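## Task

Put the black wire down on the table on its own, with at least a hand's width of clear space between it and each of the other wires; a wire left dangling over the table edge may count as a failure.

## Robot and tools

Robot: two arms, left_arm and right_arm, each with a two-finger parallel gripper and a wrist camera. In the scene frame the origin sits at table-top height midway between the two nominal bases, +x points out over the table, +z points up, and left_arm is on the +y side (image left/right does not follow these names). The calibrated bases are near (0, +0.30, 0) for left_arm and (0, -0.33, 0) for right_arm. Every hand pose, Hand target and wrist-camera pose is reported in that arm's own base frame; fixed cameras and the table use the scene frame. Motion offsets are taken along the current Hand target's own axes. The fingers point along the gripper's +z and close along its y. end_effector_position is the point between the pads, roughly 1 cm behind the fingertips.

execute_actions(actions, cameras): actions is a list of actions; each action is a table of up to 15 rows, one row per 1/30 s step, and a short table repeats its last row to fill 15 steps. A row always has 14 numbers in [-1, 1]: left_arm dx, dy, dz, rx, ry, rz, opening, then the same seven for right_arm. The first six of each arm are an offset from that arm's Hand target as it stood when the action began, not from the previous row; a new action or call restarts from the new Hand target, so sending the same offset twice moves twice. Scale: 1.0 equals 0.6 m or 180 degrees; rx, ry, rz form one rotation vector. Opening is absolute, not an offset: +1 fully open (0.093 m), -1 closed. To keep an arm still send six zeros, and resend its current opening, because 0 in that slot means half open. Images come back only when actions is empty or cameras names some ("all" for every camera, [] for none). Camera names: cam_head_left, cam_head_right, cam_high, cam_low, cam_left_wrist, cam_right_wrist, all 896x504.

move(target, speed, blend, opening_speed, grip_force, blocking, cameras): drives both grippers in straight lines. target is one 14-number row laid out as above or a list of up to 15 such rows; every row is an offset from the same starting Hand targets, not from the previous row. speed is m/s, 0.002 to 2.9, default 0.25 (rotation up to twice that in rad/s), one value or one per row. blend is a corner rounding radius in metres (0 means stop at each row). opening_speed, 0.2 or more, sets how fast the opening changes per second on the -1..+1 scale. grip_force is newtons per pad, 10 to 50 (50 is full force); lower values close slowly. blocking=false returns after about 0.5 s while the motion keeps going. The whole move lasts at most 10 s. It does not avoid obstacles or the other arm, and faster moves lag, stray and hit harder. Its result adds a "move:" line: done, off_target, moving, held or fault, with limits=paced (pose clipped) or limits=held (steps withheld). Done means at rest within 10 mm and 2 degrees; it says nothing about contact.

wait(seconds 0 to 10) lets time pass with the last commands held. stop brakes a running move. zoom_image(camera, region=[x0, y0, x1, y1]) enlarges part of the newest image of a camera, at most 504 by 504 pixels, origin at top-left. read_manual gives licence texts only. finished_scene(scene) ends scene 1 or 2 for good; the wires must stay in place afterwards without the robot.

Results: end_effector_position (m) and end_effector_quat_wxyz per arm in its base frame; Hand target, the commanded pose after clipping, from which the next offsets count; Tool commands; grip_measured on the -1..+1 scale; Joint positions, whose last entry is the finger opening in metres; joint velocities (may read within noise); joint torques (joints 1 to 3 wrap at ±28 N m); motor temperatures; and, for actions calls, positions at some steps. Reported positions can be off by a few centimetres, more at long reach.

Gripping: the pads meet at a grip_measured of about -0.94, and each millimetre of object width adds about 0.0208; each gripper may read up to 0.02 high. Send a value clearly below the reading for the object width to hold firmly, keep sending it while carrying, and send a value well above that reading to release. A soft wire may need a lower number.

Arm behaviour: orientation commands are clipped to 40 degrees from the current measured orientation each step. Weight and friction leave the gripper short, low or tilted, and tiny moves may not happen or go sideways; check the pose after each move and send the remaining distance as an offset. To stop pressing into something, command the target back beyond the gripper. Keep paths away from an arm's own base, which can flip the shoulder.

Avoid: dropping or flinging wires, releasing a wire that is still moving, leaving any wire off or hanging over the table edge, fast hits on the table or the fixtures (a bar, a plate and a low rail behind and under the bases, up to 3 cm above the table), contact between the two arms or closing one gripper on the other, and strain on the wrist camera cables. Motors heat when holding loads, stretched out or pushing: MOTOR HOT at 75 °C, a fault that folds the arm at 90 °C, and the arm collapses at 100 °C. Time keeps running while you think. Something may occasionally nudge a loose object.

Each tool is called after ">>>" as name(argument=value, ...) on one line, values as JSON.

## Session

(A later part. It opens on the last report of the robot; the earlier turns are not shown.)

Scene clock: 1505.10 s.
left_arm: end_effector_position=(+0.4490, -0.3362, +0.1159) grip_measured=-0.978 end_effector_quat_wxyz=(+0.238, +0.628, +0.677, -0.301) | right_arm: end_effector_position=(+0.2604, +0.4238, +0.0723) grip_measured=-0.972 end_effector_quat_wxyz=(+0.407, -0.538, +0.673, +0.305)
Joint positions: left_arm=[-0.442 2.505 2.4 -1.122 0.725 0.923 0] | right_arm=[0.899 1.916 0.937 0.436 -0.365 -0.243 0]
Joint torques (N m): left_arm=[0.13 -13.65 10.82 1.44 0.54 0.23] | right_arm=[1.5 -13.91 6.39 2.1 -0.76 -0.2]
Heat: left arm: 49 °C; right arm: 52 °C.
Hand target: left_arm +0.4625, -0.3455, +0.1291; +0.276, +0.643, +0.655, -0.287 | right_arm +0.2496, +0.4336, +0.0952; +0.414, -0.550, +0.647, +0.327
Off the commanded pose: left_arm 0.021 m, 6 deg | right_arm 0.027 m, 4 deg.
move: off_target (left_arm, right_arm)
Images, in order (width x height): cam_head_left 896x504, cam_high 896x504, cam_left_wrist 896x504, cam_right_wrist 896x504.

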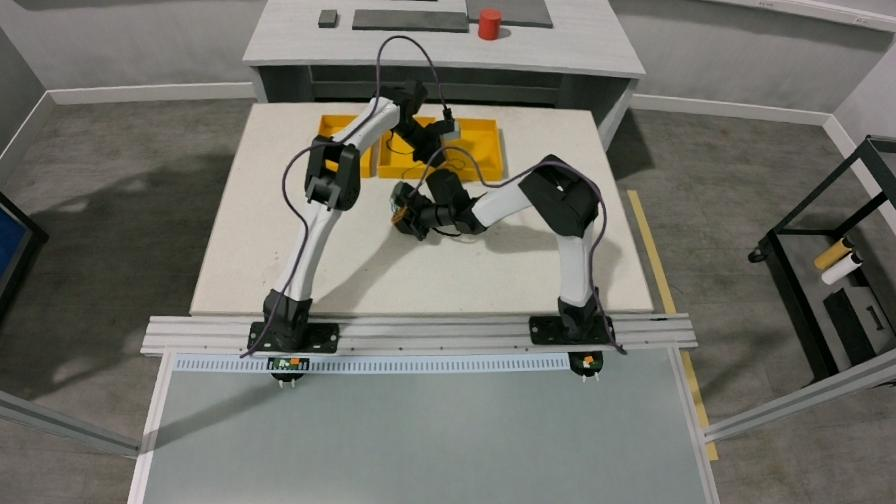

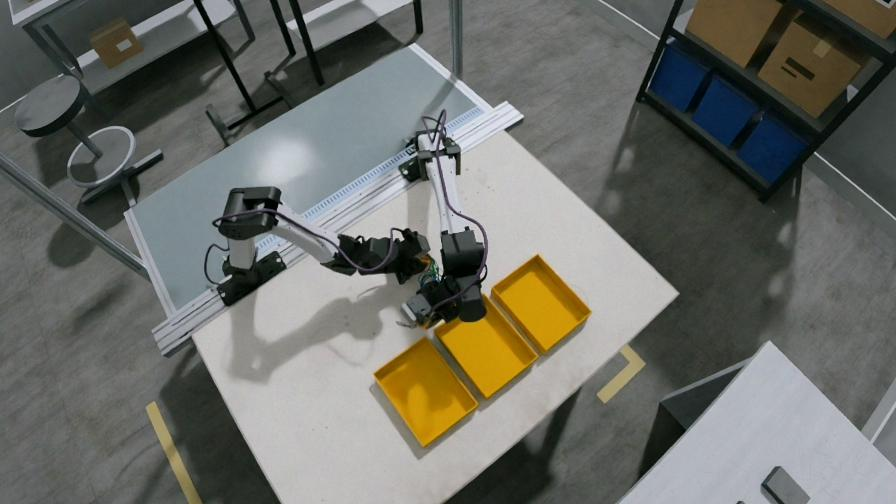

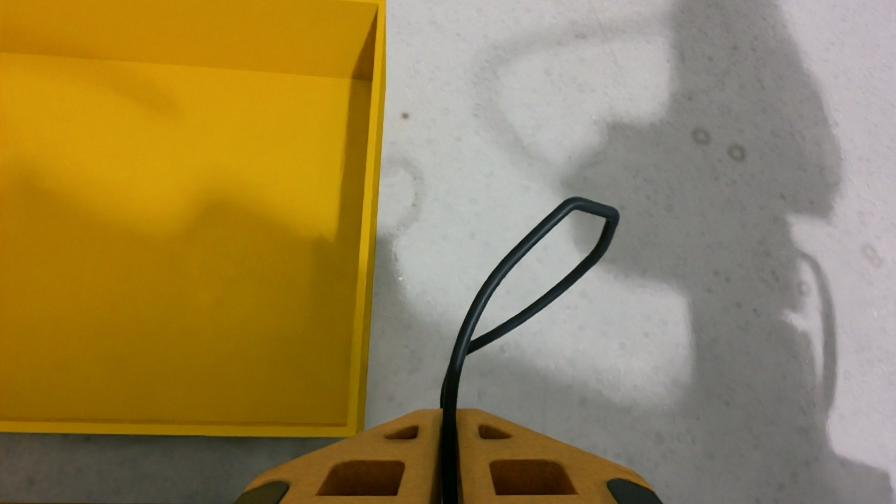

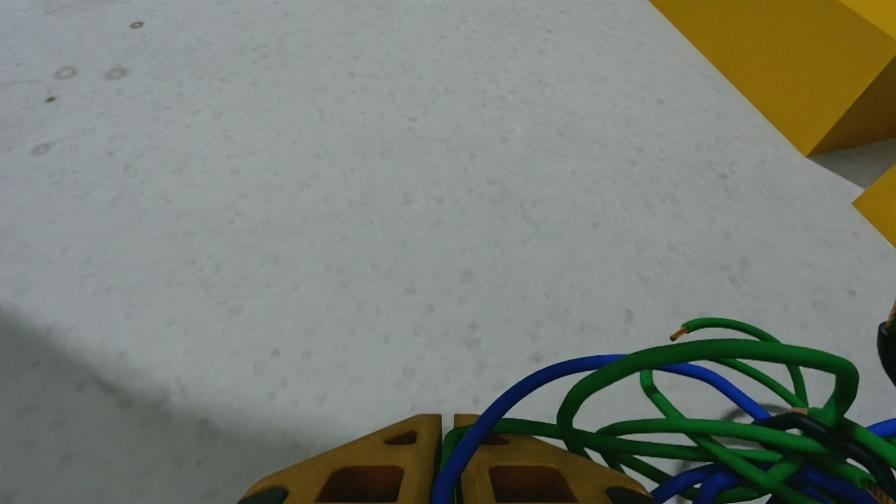

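>>> move(target=[[0.199,-0.06,-0.26,0,0,0,-1,0,0,0,0,0,0,-1],[0.264,0.04,-0.404,0,0,0,-1,0,0,0,0,0,0,-1],[0.22,-0.043,-0.308,0,0,0.1,-1,0,0,0,0,0,0,-1],[0.285,0.077,-0.476,0,0,0,-1,0,0,0,0,0,0,-1]], cameras=["cam_left_wrist","cam_right_wrist","cam_head_left","cam_high"], speed=0.25, blend=0.01)

>>> zoom_image(camera="cam_head_left", region=[330, 130, 450, 250])

>>> zoom_image(camera="cam_high", region=[380, 200, 500, 320])

Scene clock: 1526.60 s.
left_arm: end_effector_position=(+0.5017, -0.0213, +0.1905) grip_measured=-0.978 end_effector_quat_wxyz=(+0.357, +0.598, +0.689, -0.200) | right_arm: end_effector_position=(+0.2526, +0.4271, +0.0731) grip_measured=-0.972 end_effector_quat_wxyz=(+0.399, -0.545, +0.665, +0.319)
Joint positions: left_arm=[0.208 2.46 2.609 -1.569 0.833 1.572 0] | right_arm=[0.905 1.916 0.937 0.434 -0.397 -0.244 0]
Joint torques (N m): left_arm=[0.85 -12.56 9.05 0.61 0.86 -0.05] | right_arm=[1.01 -13.91 6.42 2.1 -0.38 -0.19]
Motor temperatures (°C): left_arm=[29 53 49 34 29 30 29] | right_arm=[31 53 42 43 29 29 29]
Heat: left arm: 53 °C; right arm: 53 °C.
Hand target: left_arm +0.5071, -0.0197, +0.1983; +0.276, +0.643, +0.655, -0.287 | right_arm +0.2498, +0.4336, +0.0952; +0.415, -0.550, +0.647, +0.327
Off the commanded pose: left_arm 0.010 m, 15 deg | right_arm 0.023 m, 3 deg.
joint read past its limit (left arm) — joint 4 (wrist pitch), lower limit.
joint sent to its limit (left arm) — joint 4 (wrist pitch), lower limit. The joint targets are off in orientation, not in position.
move: off_target (left_arm, right_arm)
Images, in order (width x height): cam_head_left 896x504, cam_high 896x504, cam_left_wrist 896x504, cam_right_wrist 896x504.

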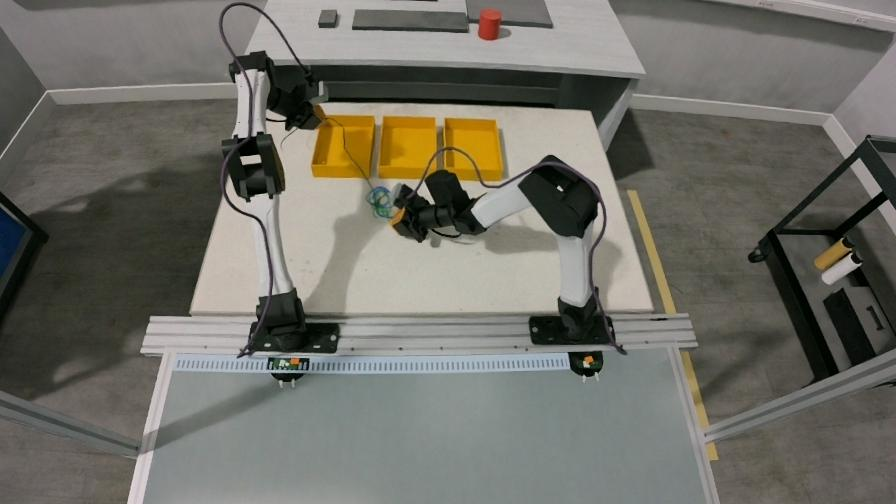

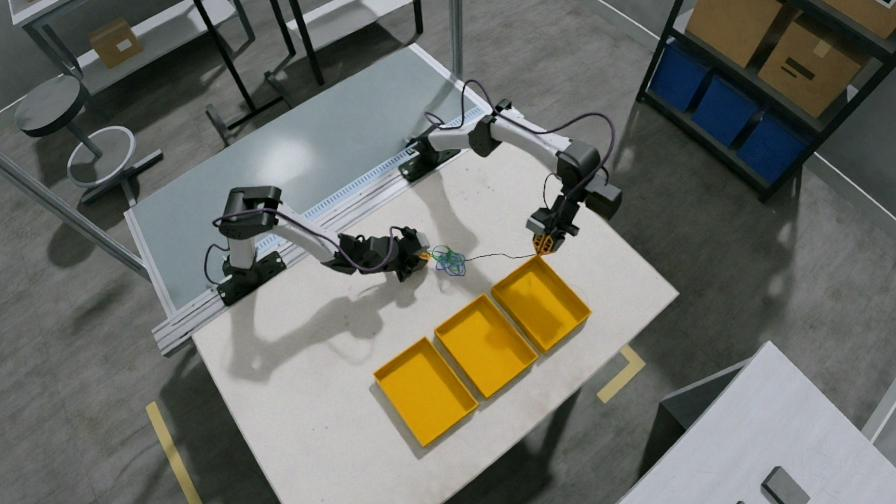

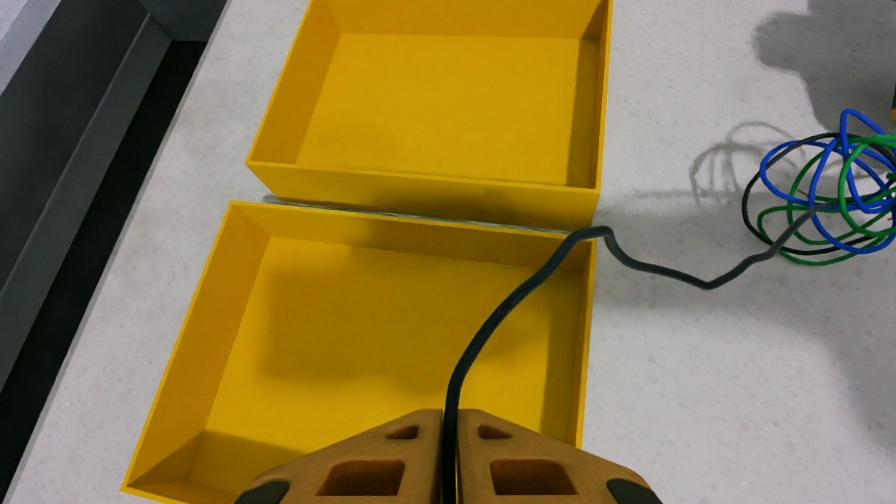

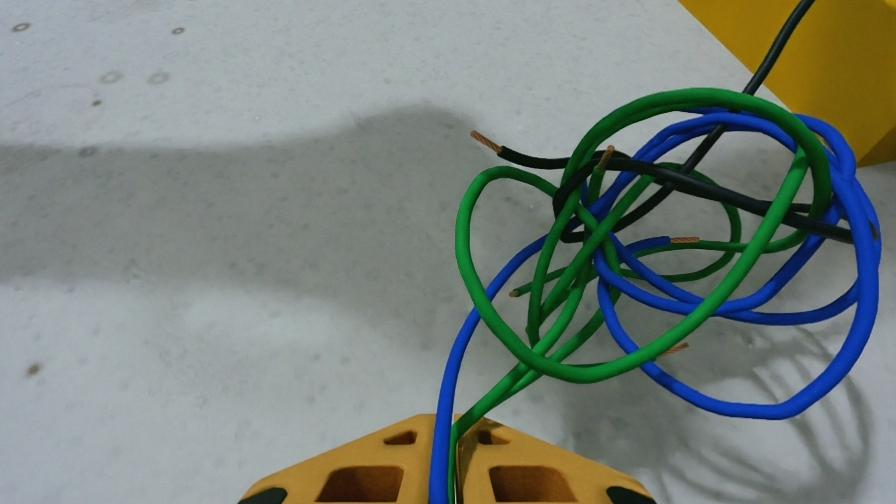

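Scaled by 4.200 from the camera's 896x504 image, which has a finer 1280x720 frame.

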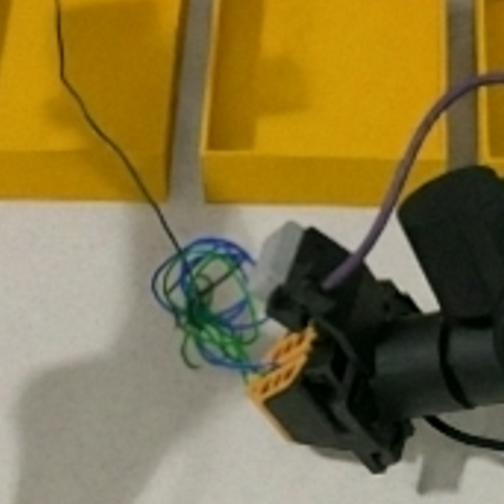

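Scaled by 4.200 from the camera's 896x504 image, which has a finer 1280x720 frame.

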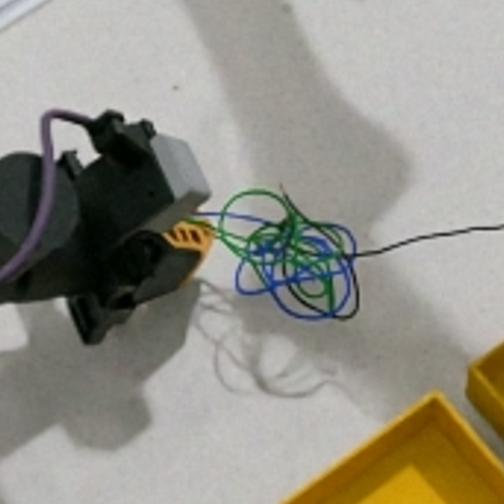

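>>> move(target=[[-0.03,-0.1,0.12,0,0,0,-1,0,0,0,0,0,0,-1],[0,0,0,0,0,0.1,-1,0,0,-0.08,0,0,0,-1],[-0.03,-0.1,0.12,0,0,0,-1,0,0.05,0,0,0,0.1,-1],[0,0,0,0,0,-0.1,-1,0,0,-0.12,0,0,0,-1],[-0.06,-0.08,0.12,0,0,0,-1,0.0,0,0,0,0,-0.1,-1],[0,0,0,0,0,0,-1,-0.05,0,-0.15,0,0,0,-1]], cameras=["cam_left_wrist","cam_right_wrist","cam_head_left"], speed=0.3, blend=0.01)

>>> zoom_image(camera="cam_head_left", region=[330, 130, 450, 250])

Scene clock: 1544.30 s.
left_arm: end_effector_position=(+0.5015, -0.0214, +0.1921) grip_measured=-0.978 end_effector_quat_wxyz=(+0.359, +0.591, +0.693, -0.207) | right_arm: end_effector_position=(+0.2402, +0.3727, +0.1609) grip_measured=-0.972 end_effector_quat_wxyz=(+0.424, -0.551, +0.643, +0.320)
Joint positions: left_arm=[0.211 2.462 2.614 -1.574 0.844 1.556 0] | right_arm=[0.825 1.544 0.865 0.168 -0.472 -0.311 0]
Joint torques (N m): left_arm=[0.73 -12.62 8.59 0.68 0.78 0.08] | right_arm=[-0.23 -9.81 5.35 1.9 -0.49 0]
Motor temperatures (°C): left_arm=[29 56 49 34 29 30 29] | right_arm=[31 54 43 44 29 29 30]
Heat: left arm: 56 °C; right arm: 54 °C.
Hand target: left_arm +0.5071, -0.0198, +0.1983; +0.276, +0.643, +0.655, -0.287 | right_arm +0.2354, +0.3677, +0.1619; +0.414, -0.550, +0.647, +0.327
Off the commanded pose: left_arm 0.009 m, 15 deg | right_arm 0.007 m, 1 deg.
joint read past its limit (left arm) — joint 4 (wrist pitch), lower limit.
joint sent to its limit (left arm) — joint 4 (wrist pitch), lower limit. The joint targets are off in orientation, not in position.
move: off_target (left_arm)
Images, in order (width x height): cam_head_left 896x504, cam_left_wrist 896x504, cam_right_wrist 896x504.

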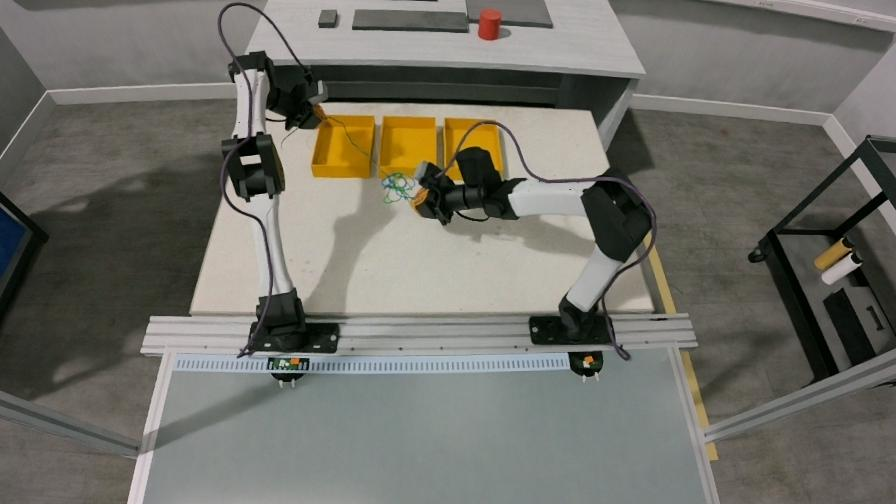

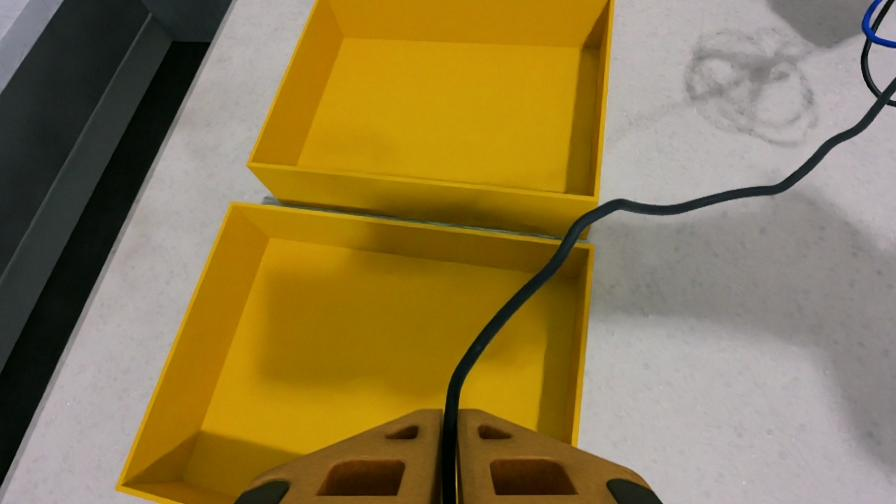

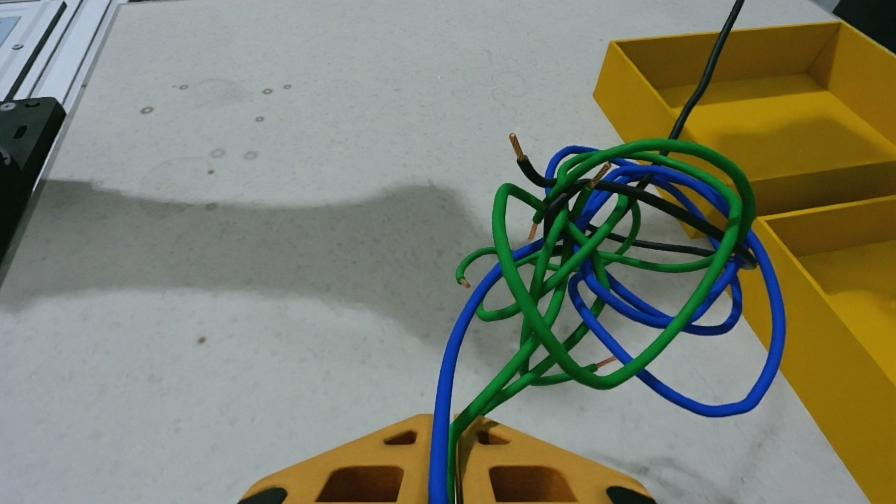

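Scaled by 4.200 from the camera's 896x504 image, which has a finer 1280x720 frame.

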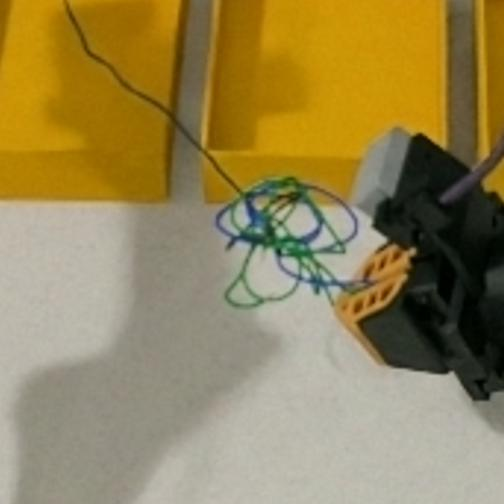

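>>> move(target=[[-0.03,-0.06,0.1,0,0,0,-1,0,0,0.08,0,0,0,-1],[0,0,0,0,0,0.1,-1,0,0,-0.06,0,0,0.1,-1],[-0.03,-0.08,0.1,0,0,0,-1,0,0.03,0.06,0,0,0,-1],[0,0,0,0,0,-0.1,-1,0,0,-0.1,0,0,-0.1,-1],[-0.06,-0.06,0.1,0,0,0,-1,0.0,0,0.04,0,0,-0.1,-1],[0,0,0,0,0,0,-1,0,0,-0.14,0,0,0.1,-1],[-0.03,-0.08,0.1,0,0,0,-1,0,0.03,0.02,0,0,0,-1],[0,0,0,0,0,0,-1,0,0,-0.2,0,0,0,-1]], cameras=["cam_left_wrist","cam_right_wrist","cam_head_left"], speed=0.35, blend=0.01)

>>> zoom_image(camera="cam_head_left", region=[330, 130, 450, 250])

Scene clock: 1560.67 s.
left_arm: end_effector_position=(+0.4916, -0.0675, +0.2128) grip_measured=-0.978 end_effector_quat_wxyz=(+0.387, +0.603, +0.649, -0.255) | right_arm: end_effector_position=(+0.2362, +0.2724, +0.2259) grip_measured=-0.972 end_effector_quat_wxyz=(+0.466, -0.537, +0.635, +0.302)
Joint positions: left_arm=[0.145 2.438 2.595 -1.594 0.959 1.573 0] | right_arm=[0.573 1.149 0.796 -0.146 -0.641 -0.441 0]
Joint torques (N m): left_arm=[6.67 -11 8.29 0.85 -0.31 -0.15] | right_arm=[-0.87 -7.04 6.49 0.66 -1.14 -0.28]
Motor temperatures (°C): left_arm=[29 57 49 33 29 30 29] | right_arm=[31 54 43 43 29 29 30]
Heat: left arm: 57 °C; right arm: 54 °C.
Hand target: left_arm +0.5071, -0.0198, +0.1981; +0.276, +0.643, +0.655, -0.287 | right_arm +0.2142, +0.2622, +0.2150; +0.415, -0.550, +0.647, +0.327
Off the commanded pose: left_arm 0.052 m, 14 deg | right_arm 0.027 m, 7 deg.
joint read past its limit (left arm) — joint 4 (wrist pitch), lower limit.
joint sent to its limit (left arm) — joint 4 (wrist pitch), lower limit. The joint targets are off in orientation, not in position.
move: off_target (left_arm, right_arm)
Images, in order (width x height): cam_head_left 896x504, cam_left_wrist 896x504, cam_right_wrist 896x504.

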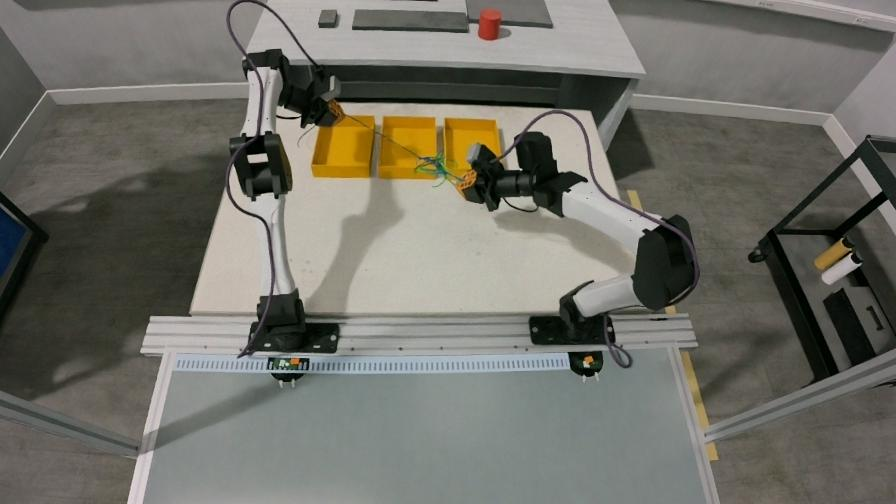

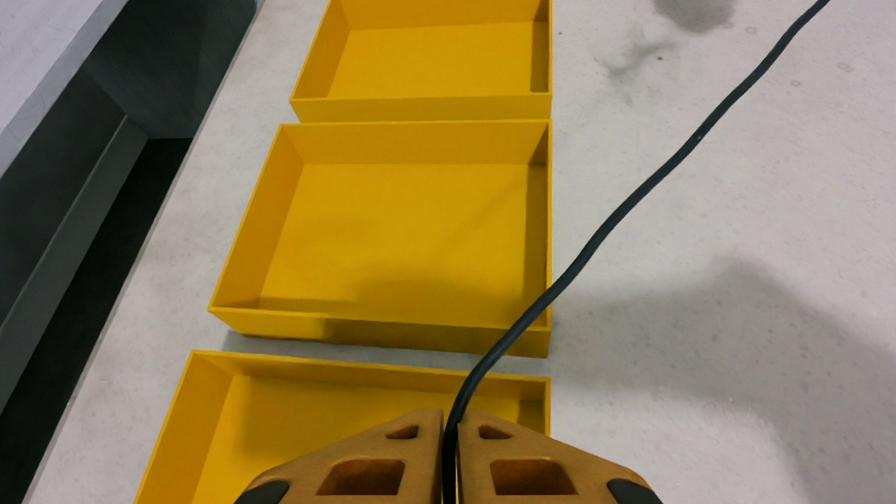

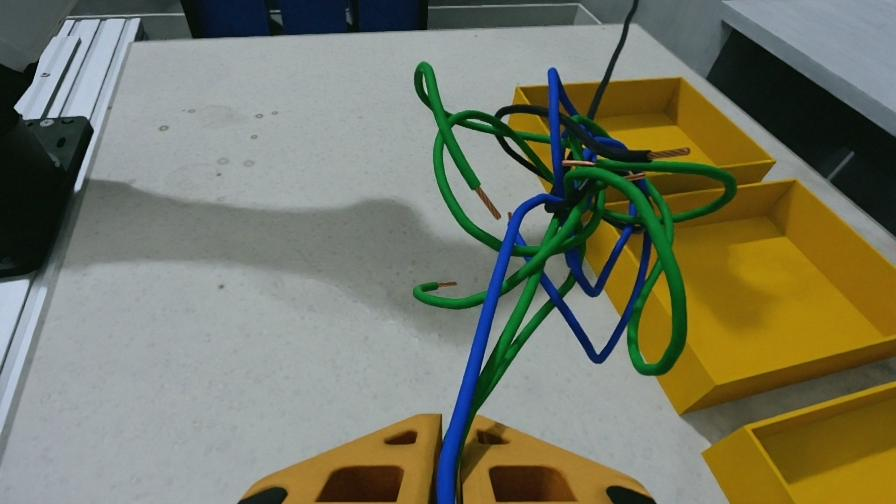

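Scaled by 4.200 from the camera's 896x504 image, which has a finer 1280x720 frame.

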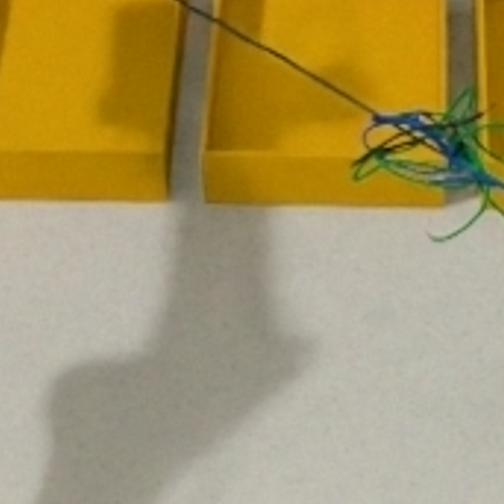

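>>> move(target=[[-0.03,-0.06,0.1,0,0,0,-1,0,0,0.1,0,0,0,-1],[-0.06,-0.03,0.04,0,0,0.2,-1,0.05,0,0.1,0,0,0.2,-1],[0,0,0,0,0,0.1,-1,0,0,-0.02,0,0,0.1,-1],[-0.03,-0.08,0.12,0,0,0,-1,0,0.05,0.12,0,0,-0.2,-1],[0,0,0,0,0,-0.1,-1,0,0,-0.04,0,0,-0.1,-1],[-0.06,-0.06,0.12,0,0,0,-1,0.08,0,0.12,0,0,0,-1],[0,0,0,0,0,0.2,-1,0,0,-0.06,0,0,0.1,-1],[-0.03,-0.08,0.12,0,0,0,-1,0,-0.05,0.12,0,0,0,-1],[0,0,0,0,0,0,-1,0,0,-0.06,0,0,0,-1]], speed=0.5, blend=0.02, cameras=["cam_left_wrist","cam_right_wrist","cam_head_left"])

>>> zoom_image(camera="cam_head_left", region=[370, 130, 490, 250])

Scene clock: 1575.93 s.
left_arm: end_effector_position=(+0.4912, -0.0682, +0.2162) grip_measured=-0.978 end_effector_quat_wxyz=(+0.391, +0.603, +0.647, -0.256) | right_arm: end_effector_position=(+0.2278, +0.2408, +0.2345) grip_measured=-0.972 end_effector_quat_wxyz=(+0.453, -0.545, +0.637, +0.304)
Joint positions: left_arm=[0.145 2.433 2.597 -1.594 0.966 1.572 0] | right_arm=[0.461 1.074 0.825 -0.336 -0.748 -0.54 0]
Joint torques (N m): left_arm=[6.72 -10.7 8.01 0.86 -0.35 -0.16] | right_arm=[-1.29 -6.5 7.2 0.57 -1.06 -0.3]
Motor temperatures (°C): left_arm=[30 59 50 33 29 30 29] | right_arm=[31 51 43 41 30 29 30]
Heat: left arm: 59 °C; right arm: 51 °C.
Hand target: left_arm +0.5071, -0.0197, +0.1982; +0.276, +0.643, +0.655, -0.287 | right_arm +0.2078, +0.2306, +0.2309; +0.414, -0.550, +0.647, +0.327
Off the commanded pose: left_arm 0.054 m, 14 deg | right_arm 0.023 m, 5 deg.
joint read past its limit (left arm) — joint 4 (wrist pitch), lower limit.
joint sent to its limit (left arm) — joint 4 (wrist pitch), lower limit. The joint targets are off in orientation, not in position.
move: off_target (left_arm, right_arm)
Images, in order (width x height): cam_head_left 896x504, cam_left_wrist 896x504, cam_right_wrist 896x504.

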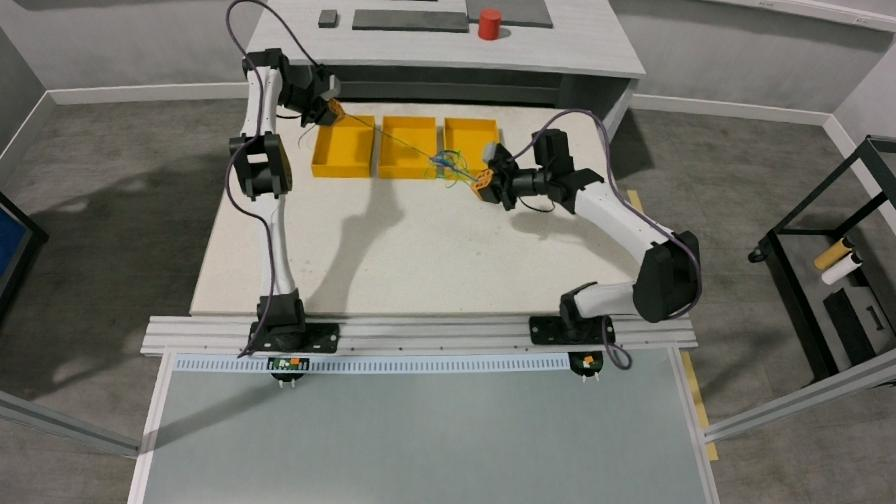

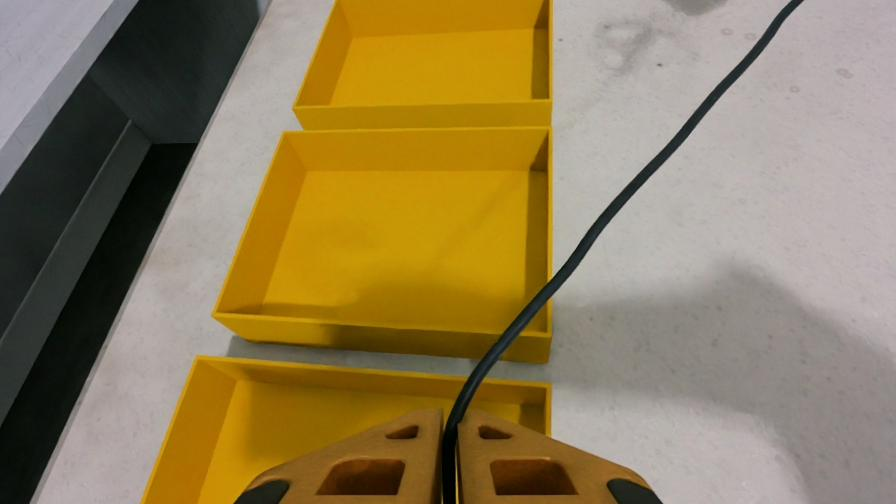

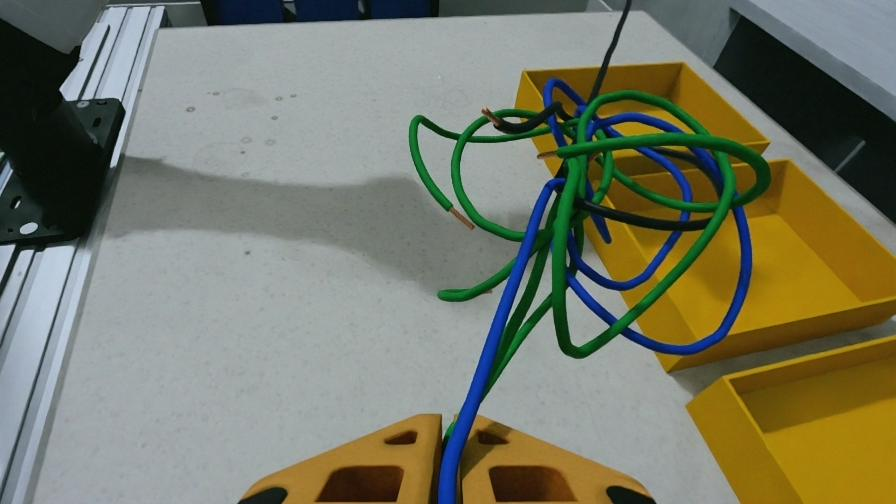

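Scaled by 4.200 from the camera's 896x504 image, which has a finer 1280x720 frame.

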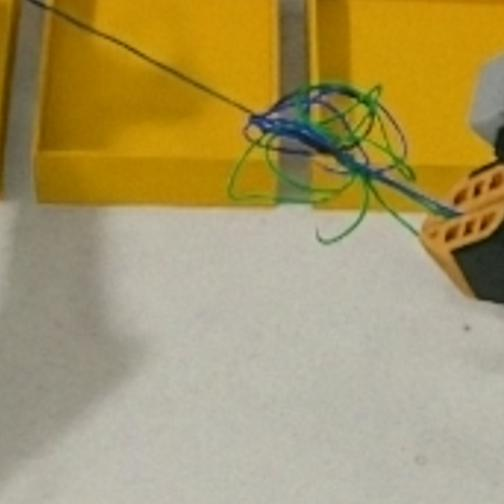

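>>> move(target=[[-0.03,-0.06,0.1,0,0,0,-1,0,0,0.12,0,0,0,-1],[-0.06,-0.03,0.04,0,0,0.2,-1,0.08,0,0.1,0,0,0.2,-1],[0,0,0,0,0,0.1,-1,0,0,-0.02,0,0,0.1,-1],[-0.03,-0.08,0.12,0,0,0,-1,-0.08,0.05,0.14,0,0,-0.2,-1],[0,0,0,0,0,-0.1,-1,0,0,-0.04,0,0,-0.1,-1],[-0.06,-0.06,0.12,0,0,0,-1,0.08,0,0.14,0,0,0,-1],[0,0,0,0,0,0.2,-1,0,0,-0.06,0,0,0.1,-1],[-0.03,-0.08,0.12,0,0,0,-1,0,-0.08,0.14,0,0,0,-1],[0,0,0,0,0,0,-1,0,0.03,-0.08,0,0,0,-1],[-0.03,-0.08,0.12,0,0,0,-1,0,0.08,0.14,0,0,0.2,-1],[0,0,0,0,0,0,-1,0,0.03,-0.1,0,0,0,-1]], speed=0.6, blend=0.02, cameras=["cam_right_wrist","cam_head_left"])

>>> zoom_image(camera="cam_head_left", region=[370, 130, 490, 250])

Scene clock: 1596.13 s.
left_arm: end_effector_position=(+0.4900, -0.0724, +0.2185) grip_measured=-0.978 end_effector_quat_wxyz=(+0.394, +0.602, +0.643, -0.262) | right_arm: end_effector_position=(+0.1970, +0.1879, +0.2584) grip_measured=-0.972 end_effector_quat_wxyz=(+0.446, -0.555, +0.634, +0.301)
Joint positions: left_arm=[0.139 2.43 2.592 -1.594 0.979 1.57 0] | right_arm=[0.249 0.935 0.912 -0.739 -0.916 -0.772 0]
Joint torques (N m): left_arm=[7.27 -10.5 8.08 0.86 -0.48 -0.16] | right_arm=[-1.43 -3.1 7.53 0.38 -1 -0.3]
Motor temperatures (°C): left_arm=[30 58 49 33 29 30 29] | right_arm=[31 48 43 40 30 29 30]
Heat: left arm: 58 °C; right arm: 48 °C.
Hand target: left_arm +0.5071, -0.0197, +0.1982; +0.276, +0.642, +0.655, -0.287 | right_arm +0.1795, +0.1811, +0.2569; +0.414, -0.550, +0.647, +0.327
Off the commanded pose: left_arm 0.059 m, 15 deg | right_arm 0.019 m, 5 deg.
joint read past its limit (left arm) — joint 4 (wrist pitch), lower limit.
joint sent to its limit (left arm) — joint 4 (wrist pitch), lower limit. The joint targets are off in position and orientation.
move: off_target (left_arm, right_arm)
Images, in order (width x height): cam_head_left 896x504, cam_right_wrist 896x504.

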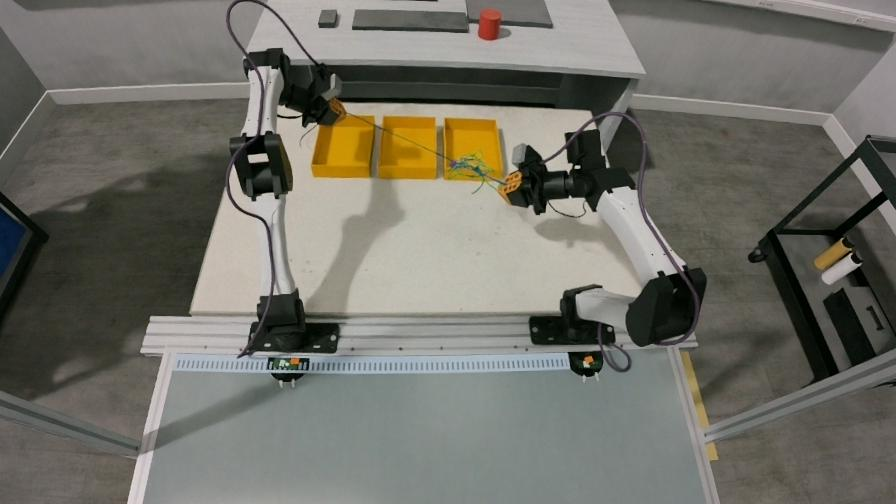

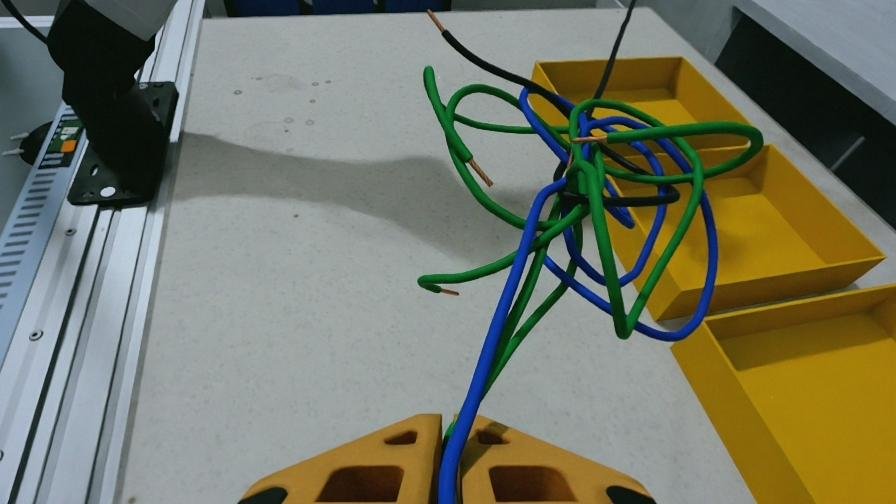

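Scaled by 4.200 from the camera's 896x504 image, which has a finer 1280x720 frame.

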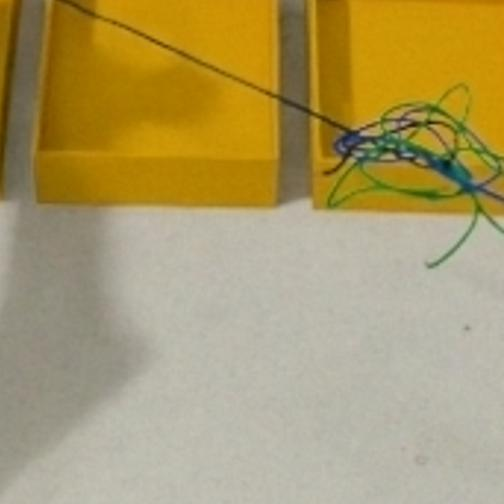

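>>> move(target=[[0.1,-0.09,-0.1,0,0,0,-1,-0.05,0,0.3,0,0,0,-1],[0.162,-0.14,-0.17,0,0,0.1,-1,-0.05,0,0.24,0,0,0.1,-1],[0.1,-0.14,-0.1,0,0,0,-1,-0.05,0.05,0.34,0,0,-0.2,-1],[0.162,-0.14,-0.17,0,0,-0.1,-1,-0.05,0,0.2,0,0,-0.1,-1],[0.1,-0.1,-0.1,0,0,0,-1,0.03,0,0.34,0,0,0,-1],[0.162,-0.14,-0.17,0,0,0.2,-1,-0.03,0,0.18,0,0,0.1,-1],[0.1,-0.12,-0.1,0,0,0,-1,-0.05,-0.08,0.34,0,0,0,-1],[0.162,-0.14,-0.17,0,0,0,-1,-0.03,0.03,0.14,0,0,0,-1],[0.1,-0.14,-0.1,0,0,0,-1,-0.05,0.08,0.3,0,0,0.2,-1],[0.162,-0.14,-0.17,0,0,0,-1,-0.03,0.03,0.1,0,0,0,-1]], speed=0.6, blend=0.02, cameras=["cam_right_wrist","cam_head_left","cam_left_wrist"])

>>> zoom_image(camera="cam_head_left", region=[370, 130, 490, 250])

Scene clock: 1617.53 s.
left_arm: end_effector_position=(+0.4203, +0.0903, +0.1865) grip_measured=-0.978 end_effector_quat_wxyz=(+0.370, +0.572, +0.709, -0.180) | right_arm: end_effector_position=(+0.1808, +0.2537, +0.2495) grip_measured=-0.972 end_effector_quat_wxyz=(+0.442, -0.548, +0.633, +0.321)
Joint positions: left_arm=[0.509 2.211 2.156 -1.595 0.846 1.903 0] | right_arm=[0.617 0.941 0.812 -0.403 -0.653 -0.428 0]
Joint torques (N m): left_arm=[4.3 -13.61 9.72 0.48 0.05 0.11] | right_arm=[-1.31 -3.25 7.94 1.05 -0.64 -0.23]
Motor temperatures (°C): left_arm=[31 60 48 33 29 30 29] | right_arm=[31 45 45 40 30 29 30]
Heat: left arm: 60 °C; right arm: 45 °C.
Hand target: left_arm +0.4217, +0.1204, +0.1987; +0.276, +0.643, +0.655, -0.287 | right_arm +0.1734, +0.2450, +0.2459; +0.414, -0.550, +0.647, +0.327
Off the commanded pose: left_arm 0.032 m, 19 deg | right_arm 0.012 m, 4 deg.
joint read past its limit (left arm) — joint 4 (wrist pitch), lower limit.
joint sent to its limit (left arm) — joint 4 (wrist pitch), lower limit. The joint targets are off in orientation, not in position.
move: off_target (left_arm, right_arm)
Images, in order (width x height): cam_head_left 896x504, cam_left_wrist 896x504, cam_right_wrist 896x504.

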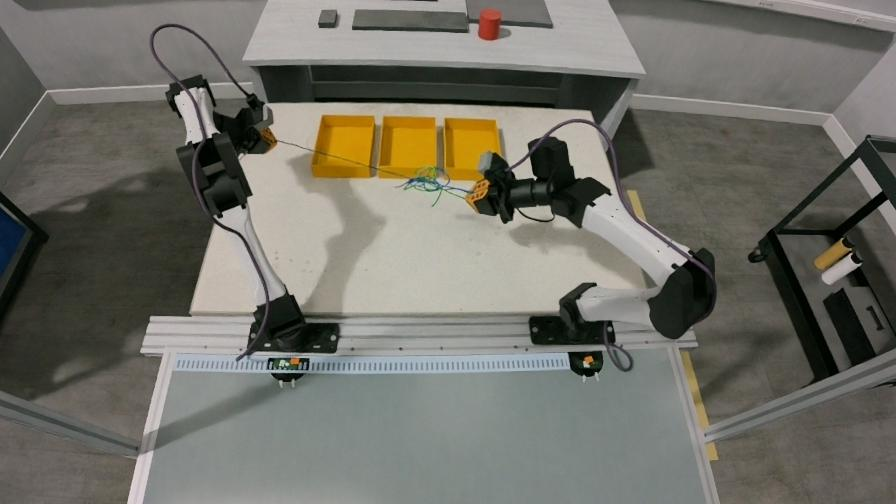

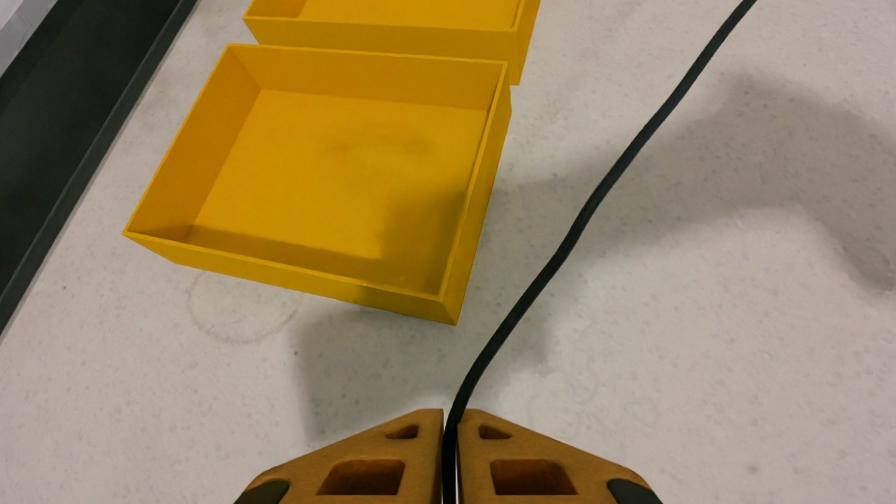

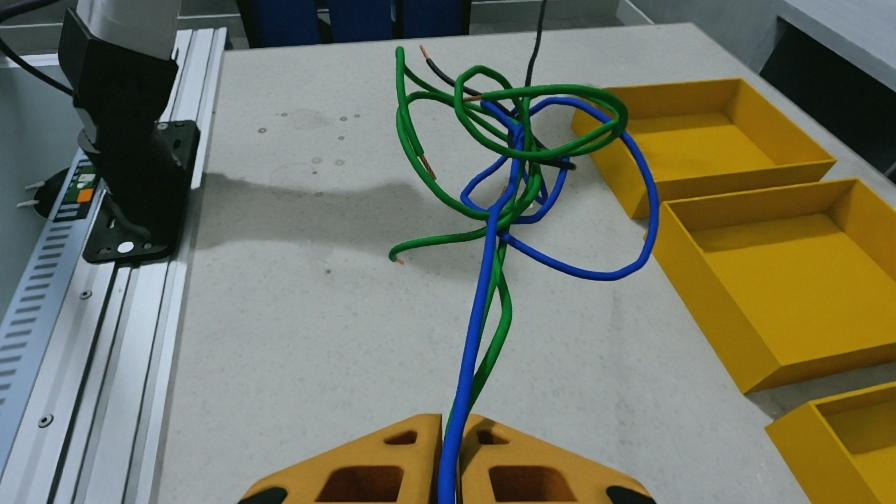

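Scaled by 4.200 from the camera's 896x504 image, which has a finer 1280x720 frame.

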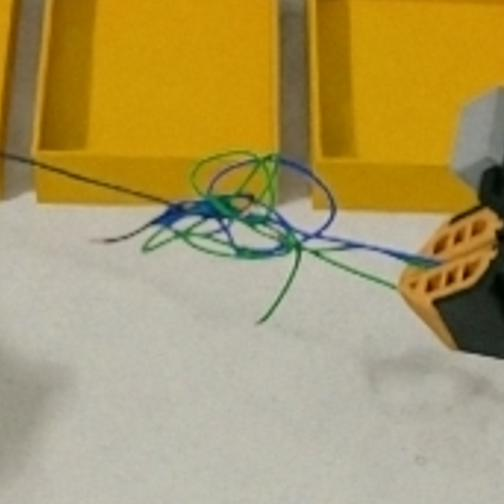

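>>> move(target=[[-0.06,0,0.07,0,0,0,-1,0,0,0.16,0,0,0,-1],[0,0,0,0,0,0.1,-1,0,0,0.0,0,0,0.1,-1],[-0.06,0,0.07,0,0,0,-1,0,0.05,0.16,0,0,-0.2,-1],[0,0,0,0,0,-0.1,-1,0,0,-0.03,0,0,-0.1,-1],[-0.06,0.04,0.07,0,0,0,-1,0.08,0,0.16,0,0,0,-1],[0,0,0,0,0,0.2,-1,0,0,-0.06,0,0,0.1,-1],[-0.06,0.02,0.07,0,0,0,-1,0,-0.08,0.14,0,0,0,-1],[0,0,0,0,0,0,-1,0,0.03,-0.09,0,0,0,-1],[-0.06,0,0.07,0,0,0,-1,0,0.08,0.12,0,0,0.2,-1],[0,0,0,0,0,0,-1,0,0.03,-0.12,0,0,0,-1]], speed=0.6, blend=0.02, cameras=["cam_right_wrist","cam_head_left"])

>>> zoom_image(camera="cam_head_left", region=[370, 130, 490, 250])

Scene clock: 1633.13 s.
left_arm: end_effector_position=(+0.4261, +0.0599, +0.2028) grip_measured=-0.978 end_effector_quat_wxyz=(+0.401, +0.579, +0.682, -0.199) | right_arm: end_effector_position=(+0.1619, +0.1992, +0.2821) grip_measured=-0.972 end_effector_quat_wxyz=(+0.456, -0.556, +0.621, +0.312)
Joint positions: left_arm=[0.458 2.19 2.146 -1.595 0.926 1.901 0] | right_arm=[0.37 0.81 0.922 -0.75 -0.857 -0.64 0]
Joint torques (N m): left_arm=[8.92 -11.99 9.31 0.51 -0.61 0.02] | right_arm=[-2.11 -3.23 8.16 0.17 -0.72 -0.23]
Motor temperatures (°C): left_arm=[31 63 50 33 29 30 30] | right_arm=[31 44 46 40 29 29 30]
Heat: left arm: 63 °C; right arm: 46 °C.
Hand target: left_arm +0.4217, +0.1204, +0.1987; +0.276, +0.643, +0.655, -0.287 | right_arm +0.1429, +0.1850, +0.2771; +0.414, -0.550, +0.647, +0.327
Off the commanded pose: left_arm 0.061 m, 19 deg | right_arm 0.024 m, 6 deg.
joint read past its limit (left arm) — joint 4 (wrist pitch), lower limit.
joint sent to its limit (left arm) — joint 4 (wrist pitch), lower limit. The joint targets are off in position and orientation.
move: off_target (left_arm, right_arm)
Images, in order (width x height): cam_head_left 896x504, cam_right_wrist 896x504.

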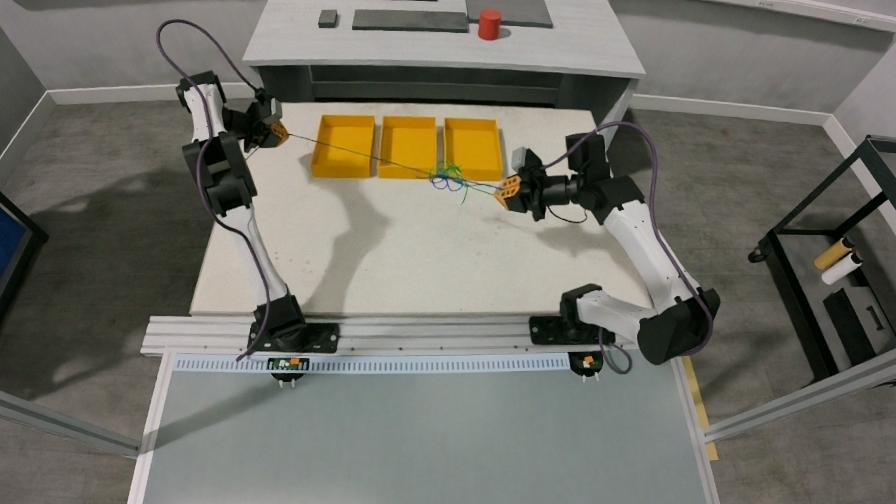

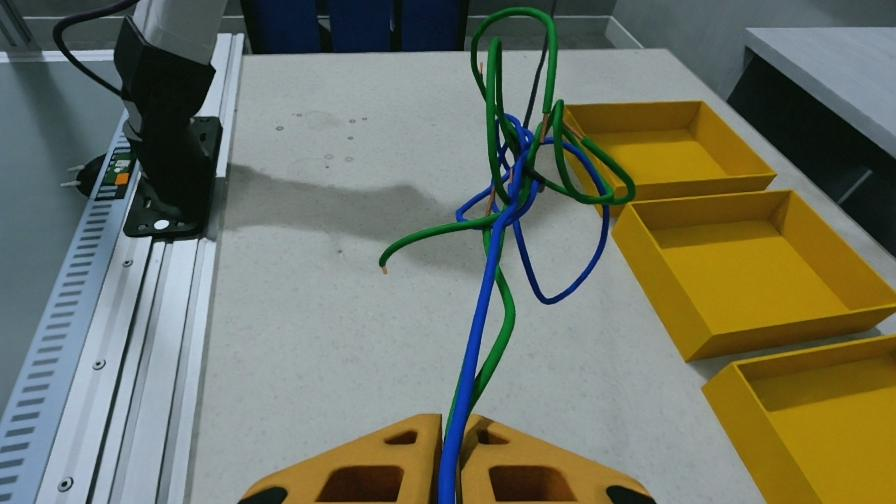

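Scaled by 4.200 from the camera's 896x504 image, which has a finer 1280x720 frame.

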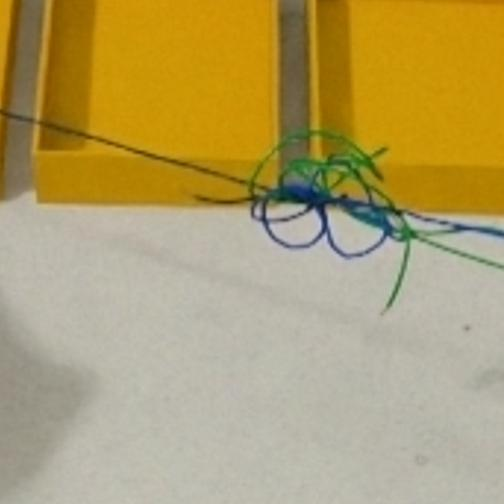

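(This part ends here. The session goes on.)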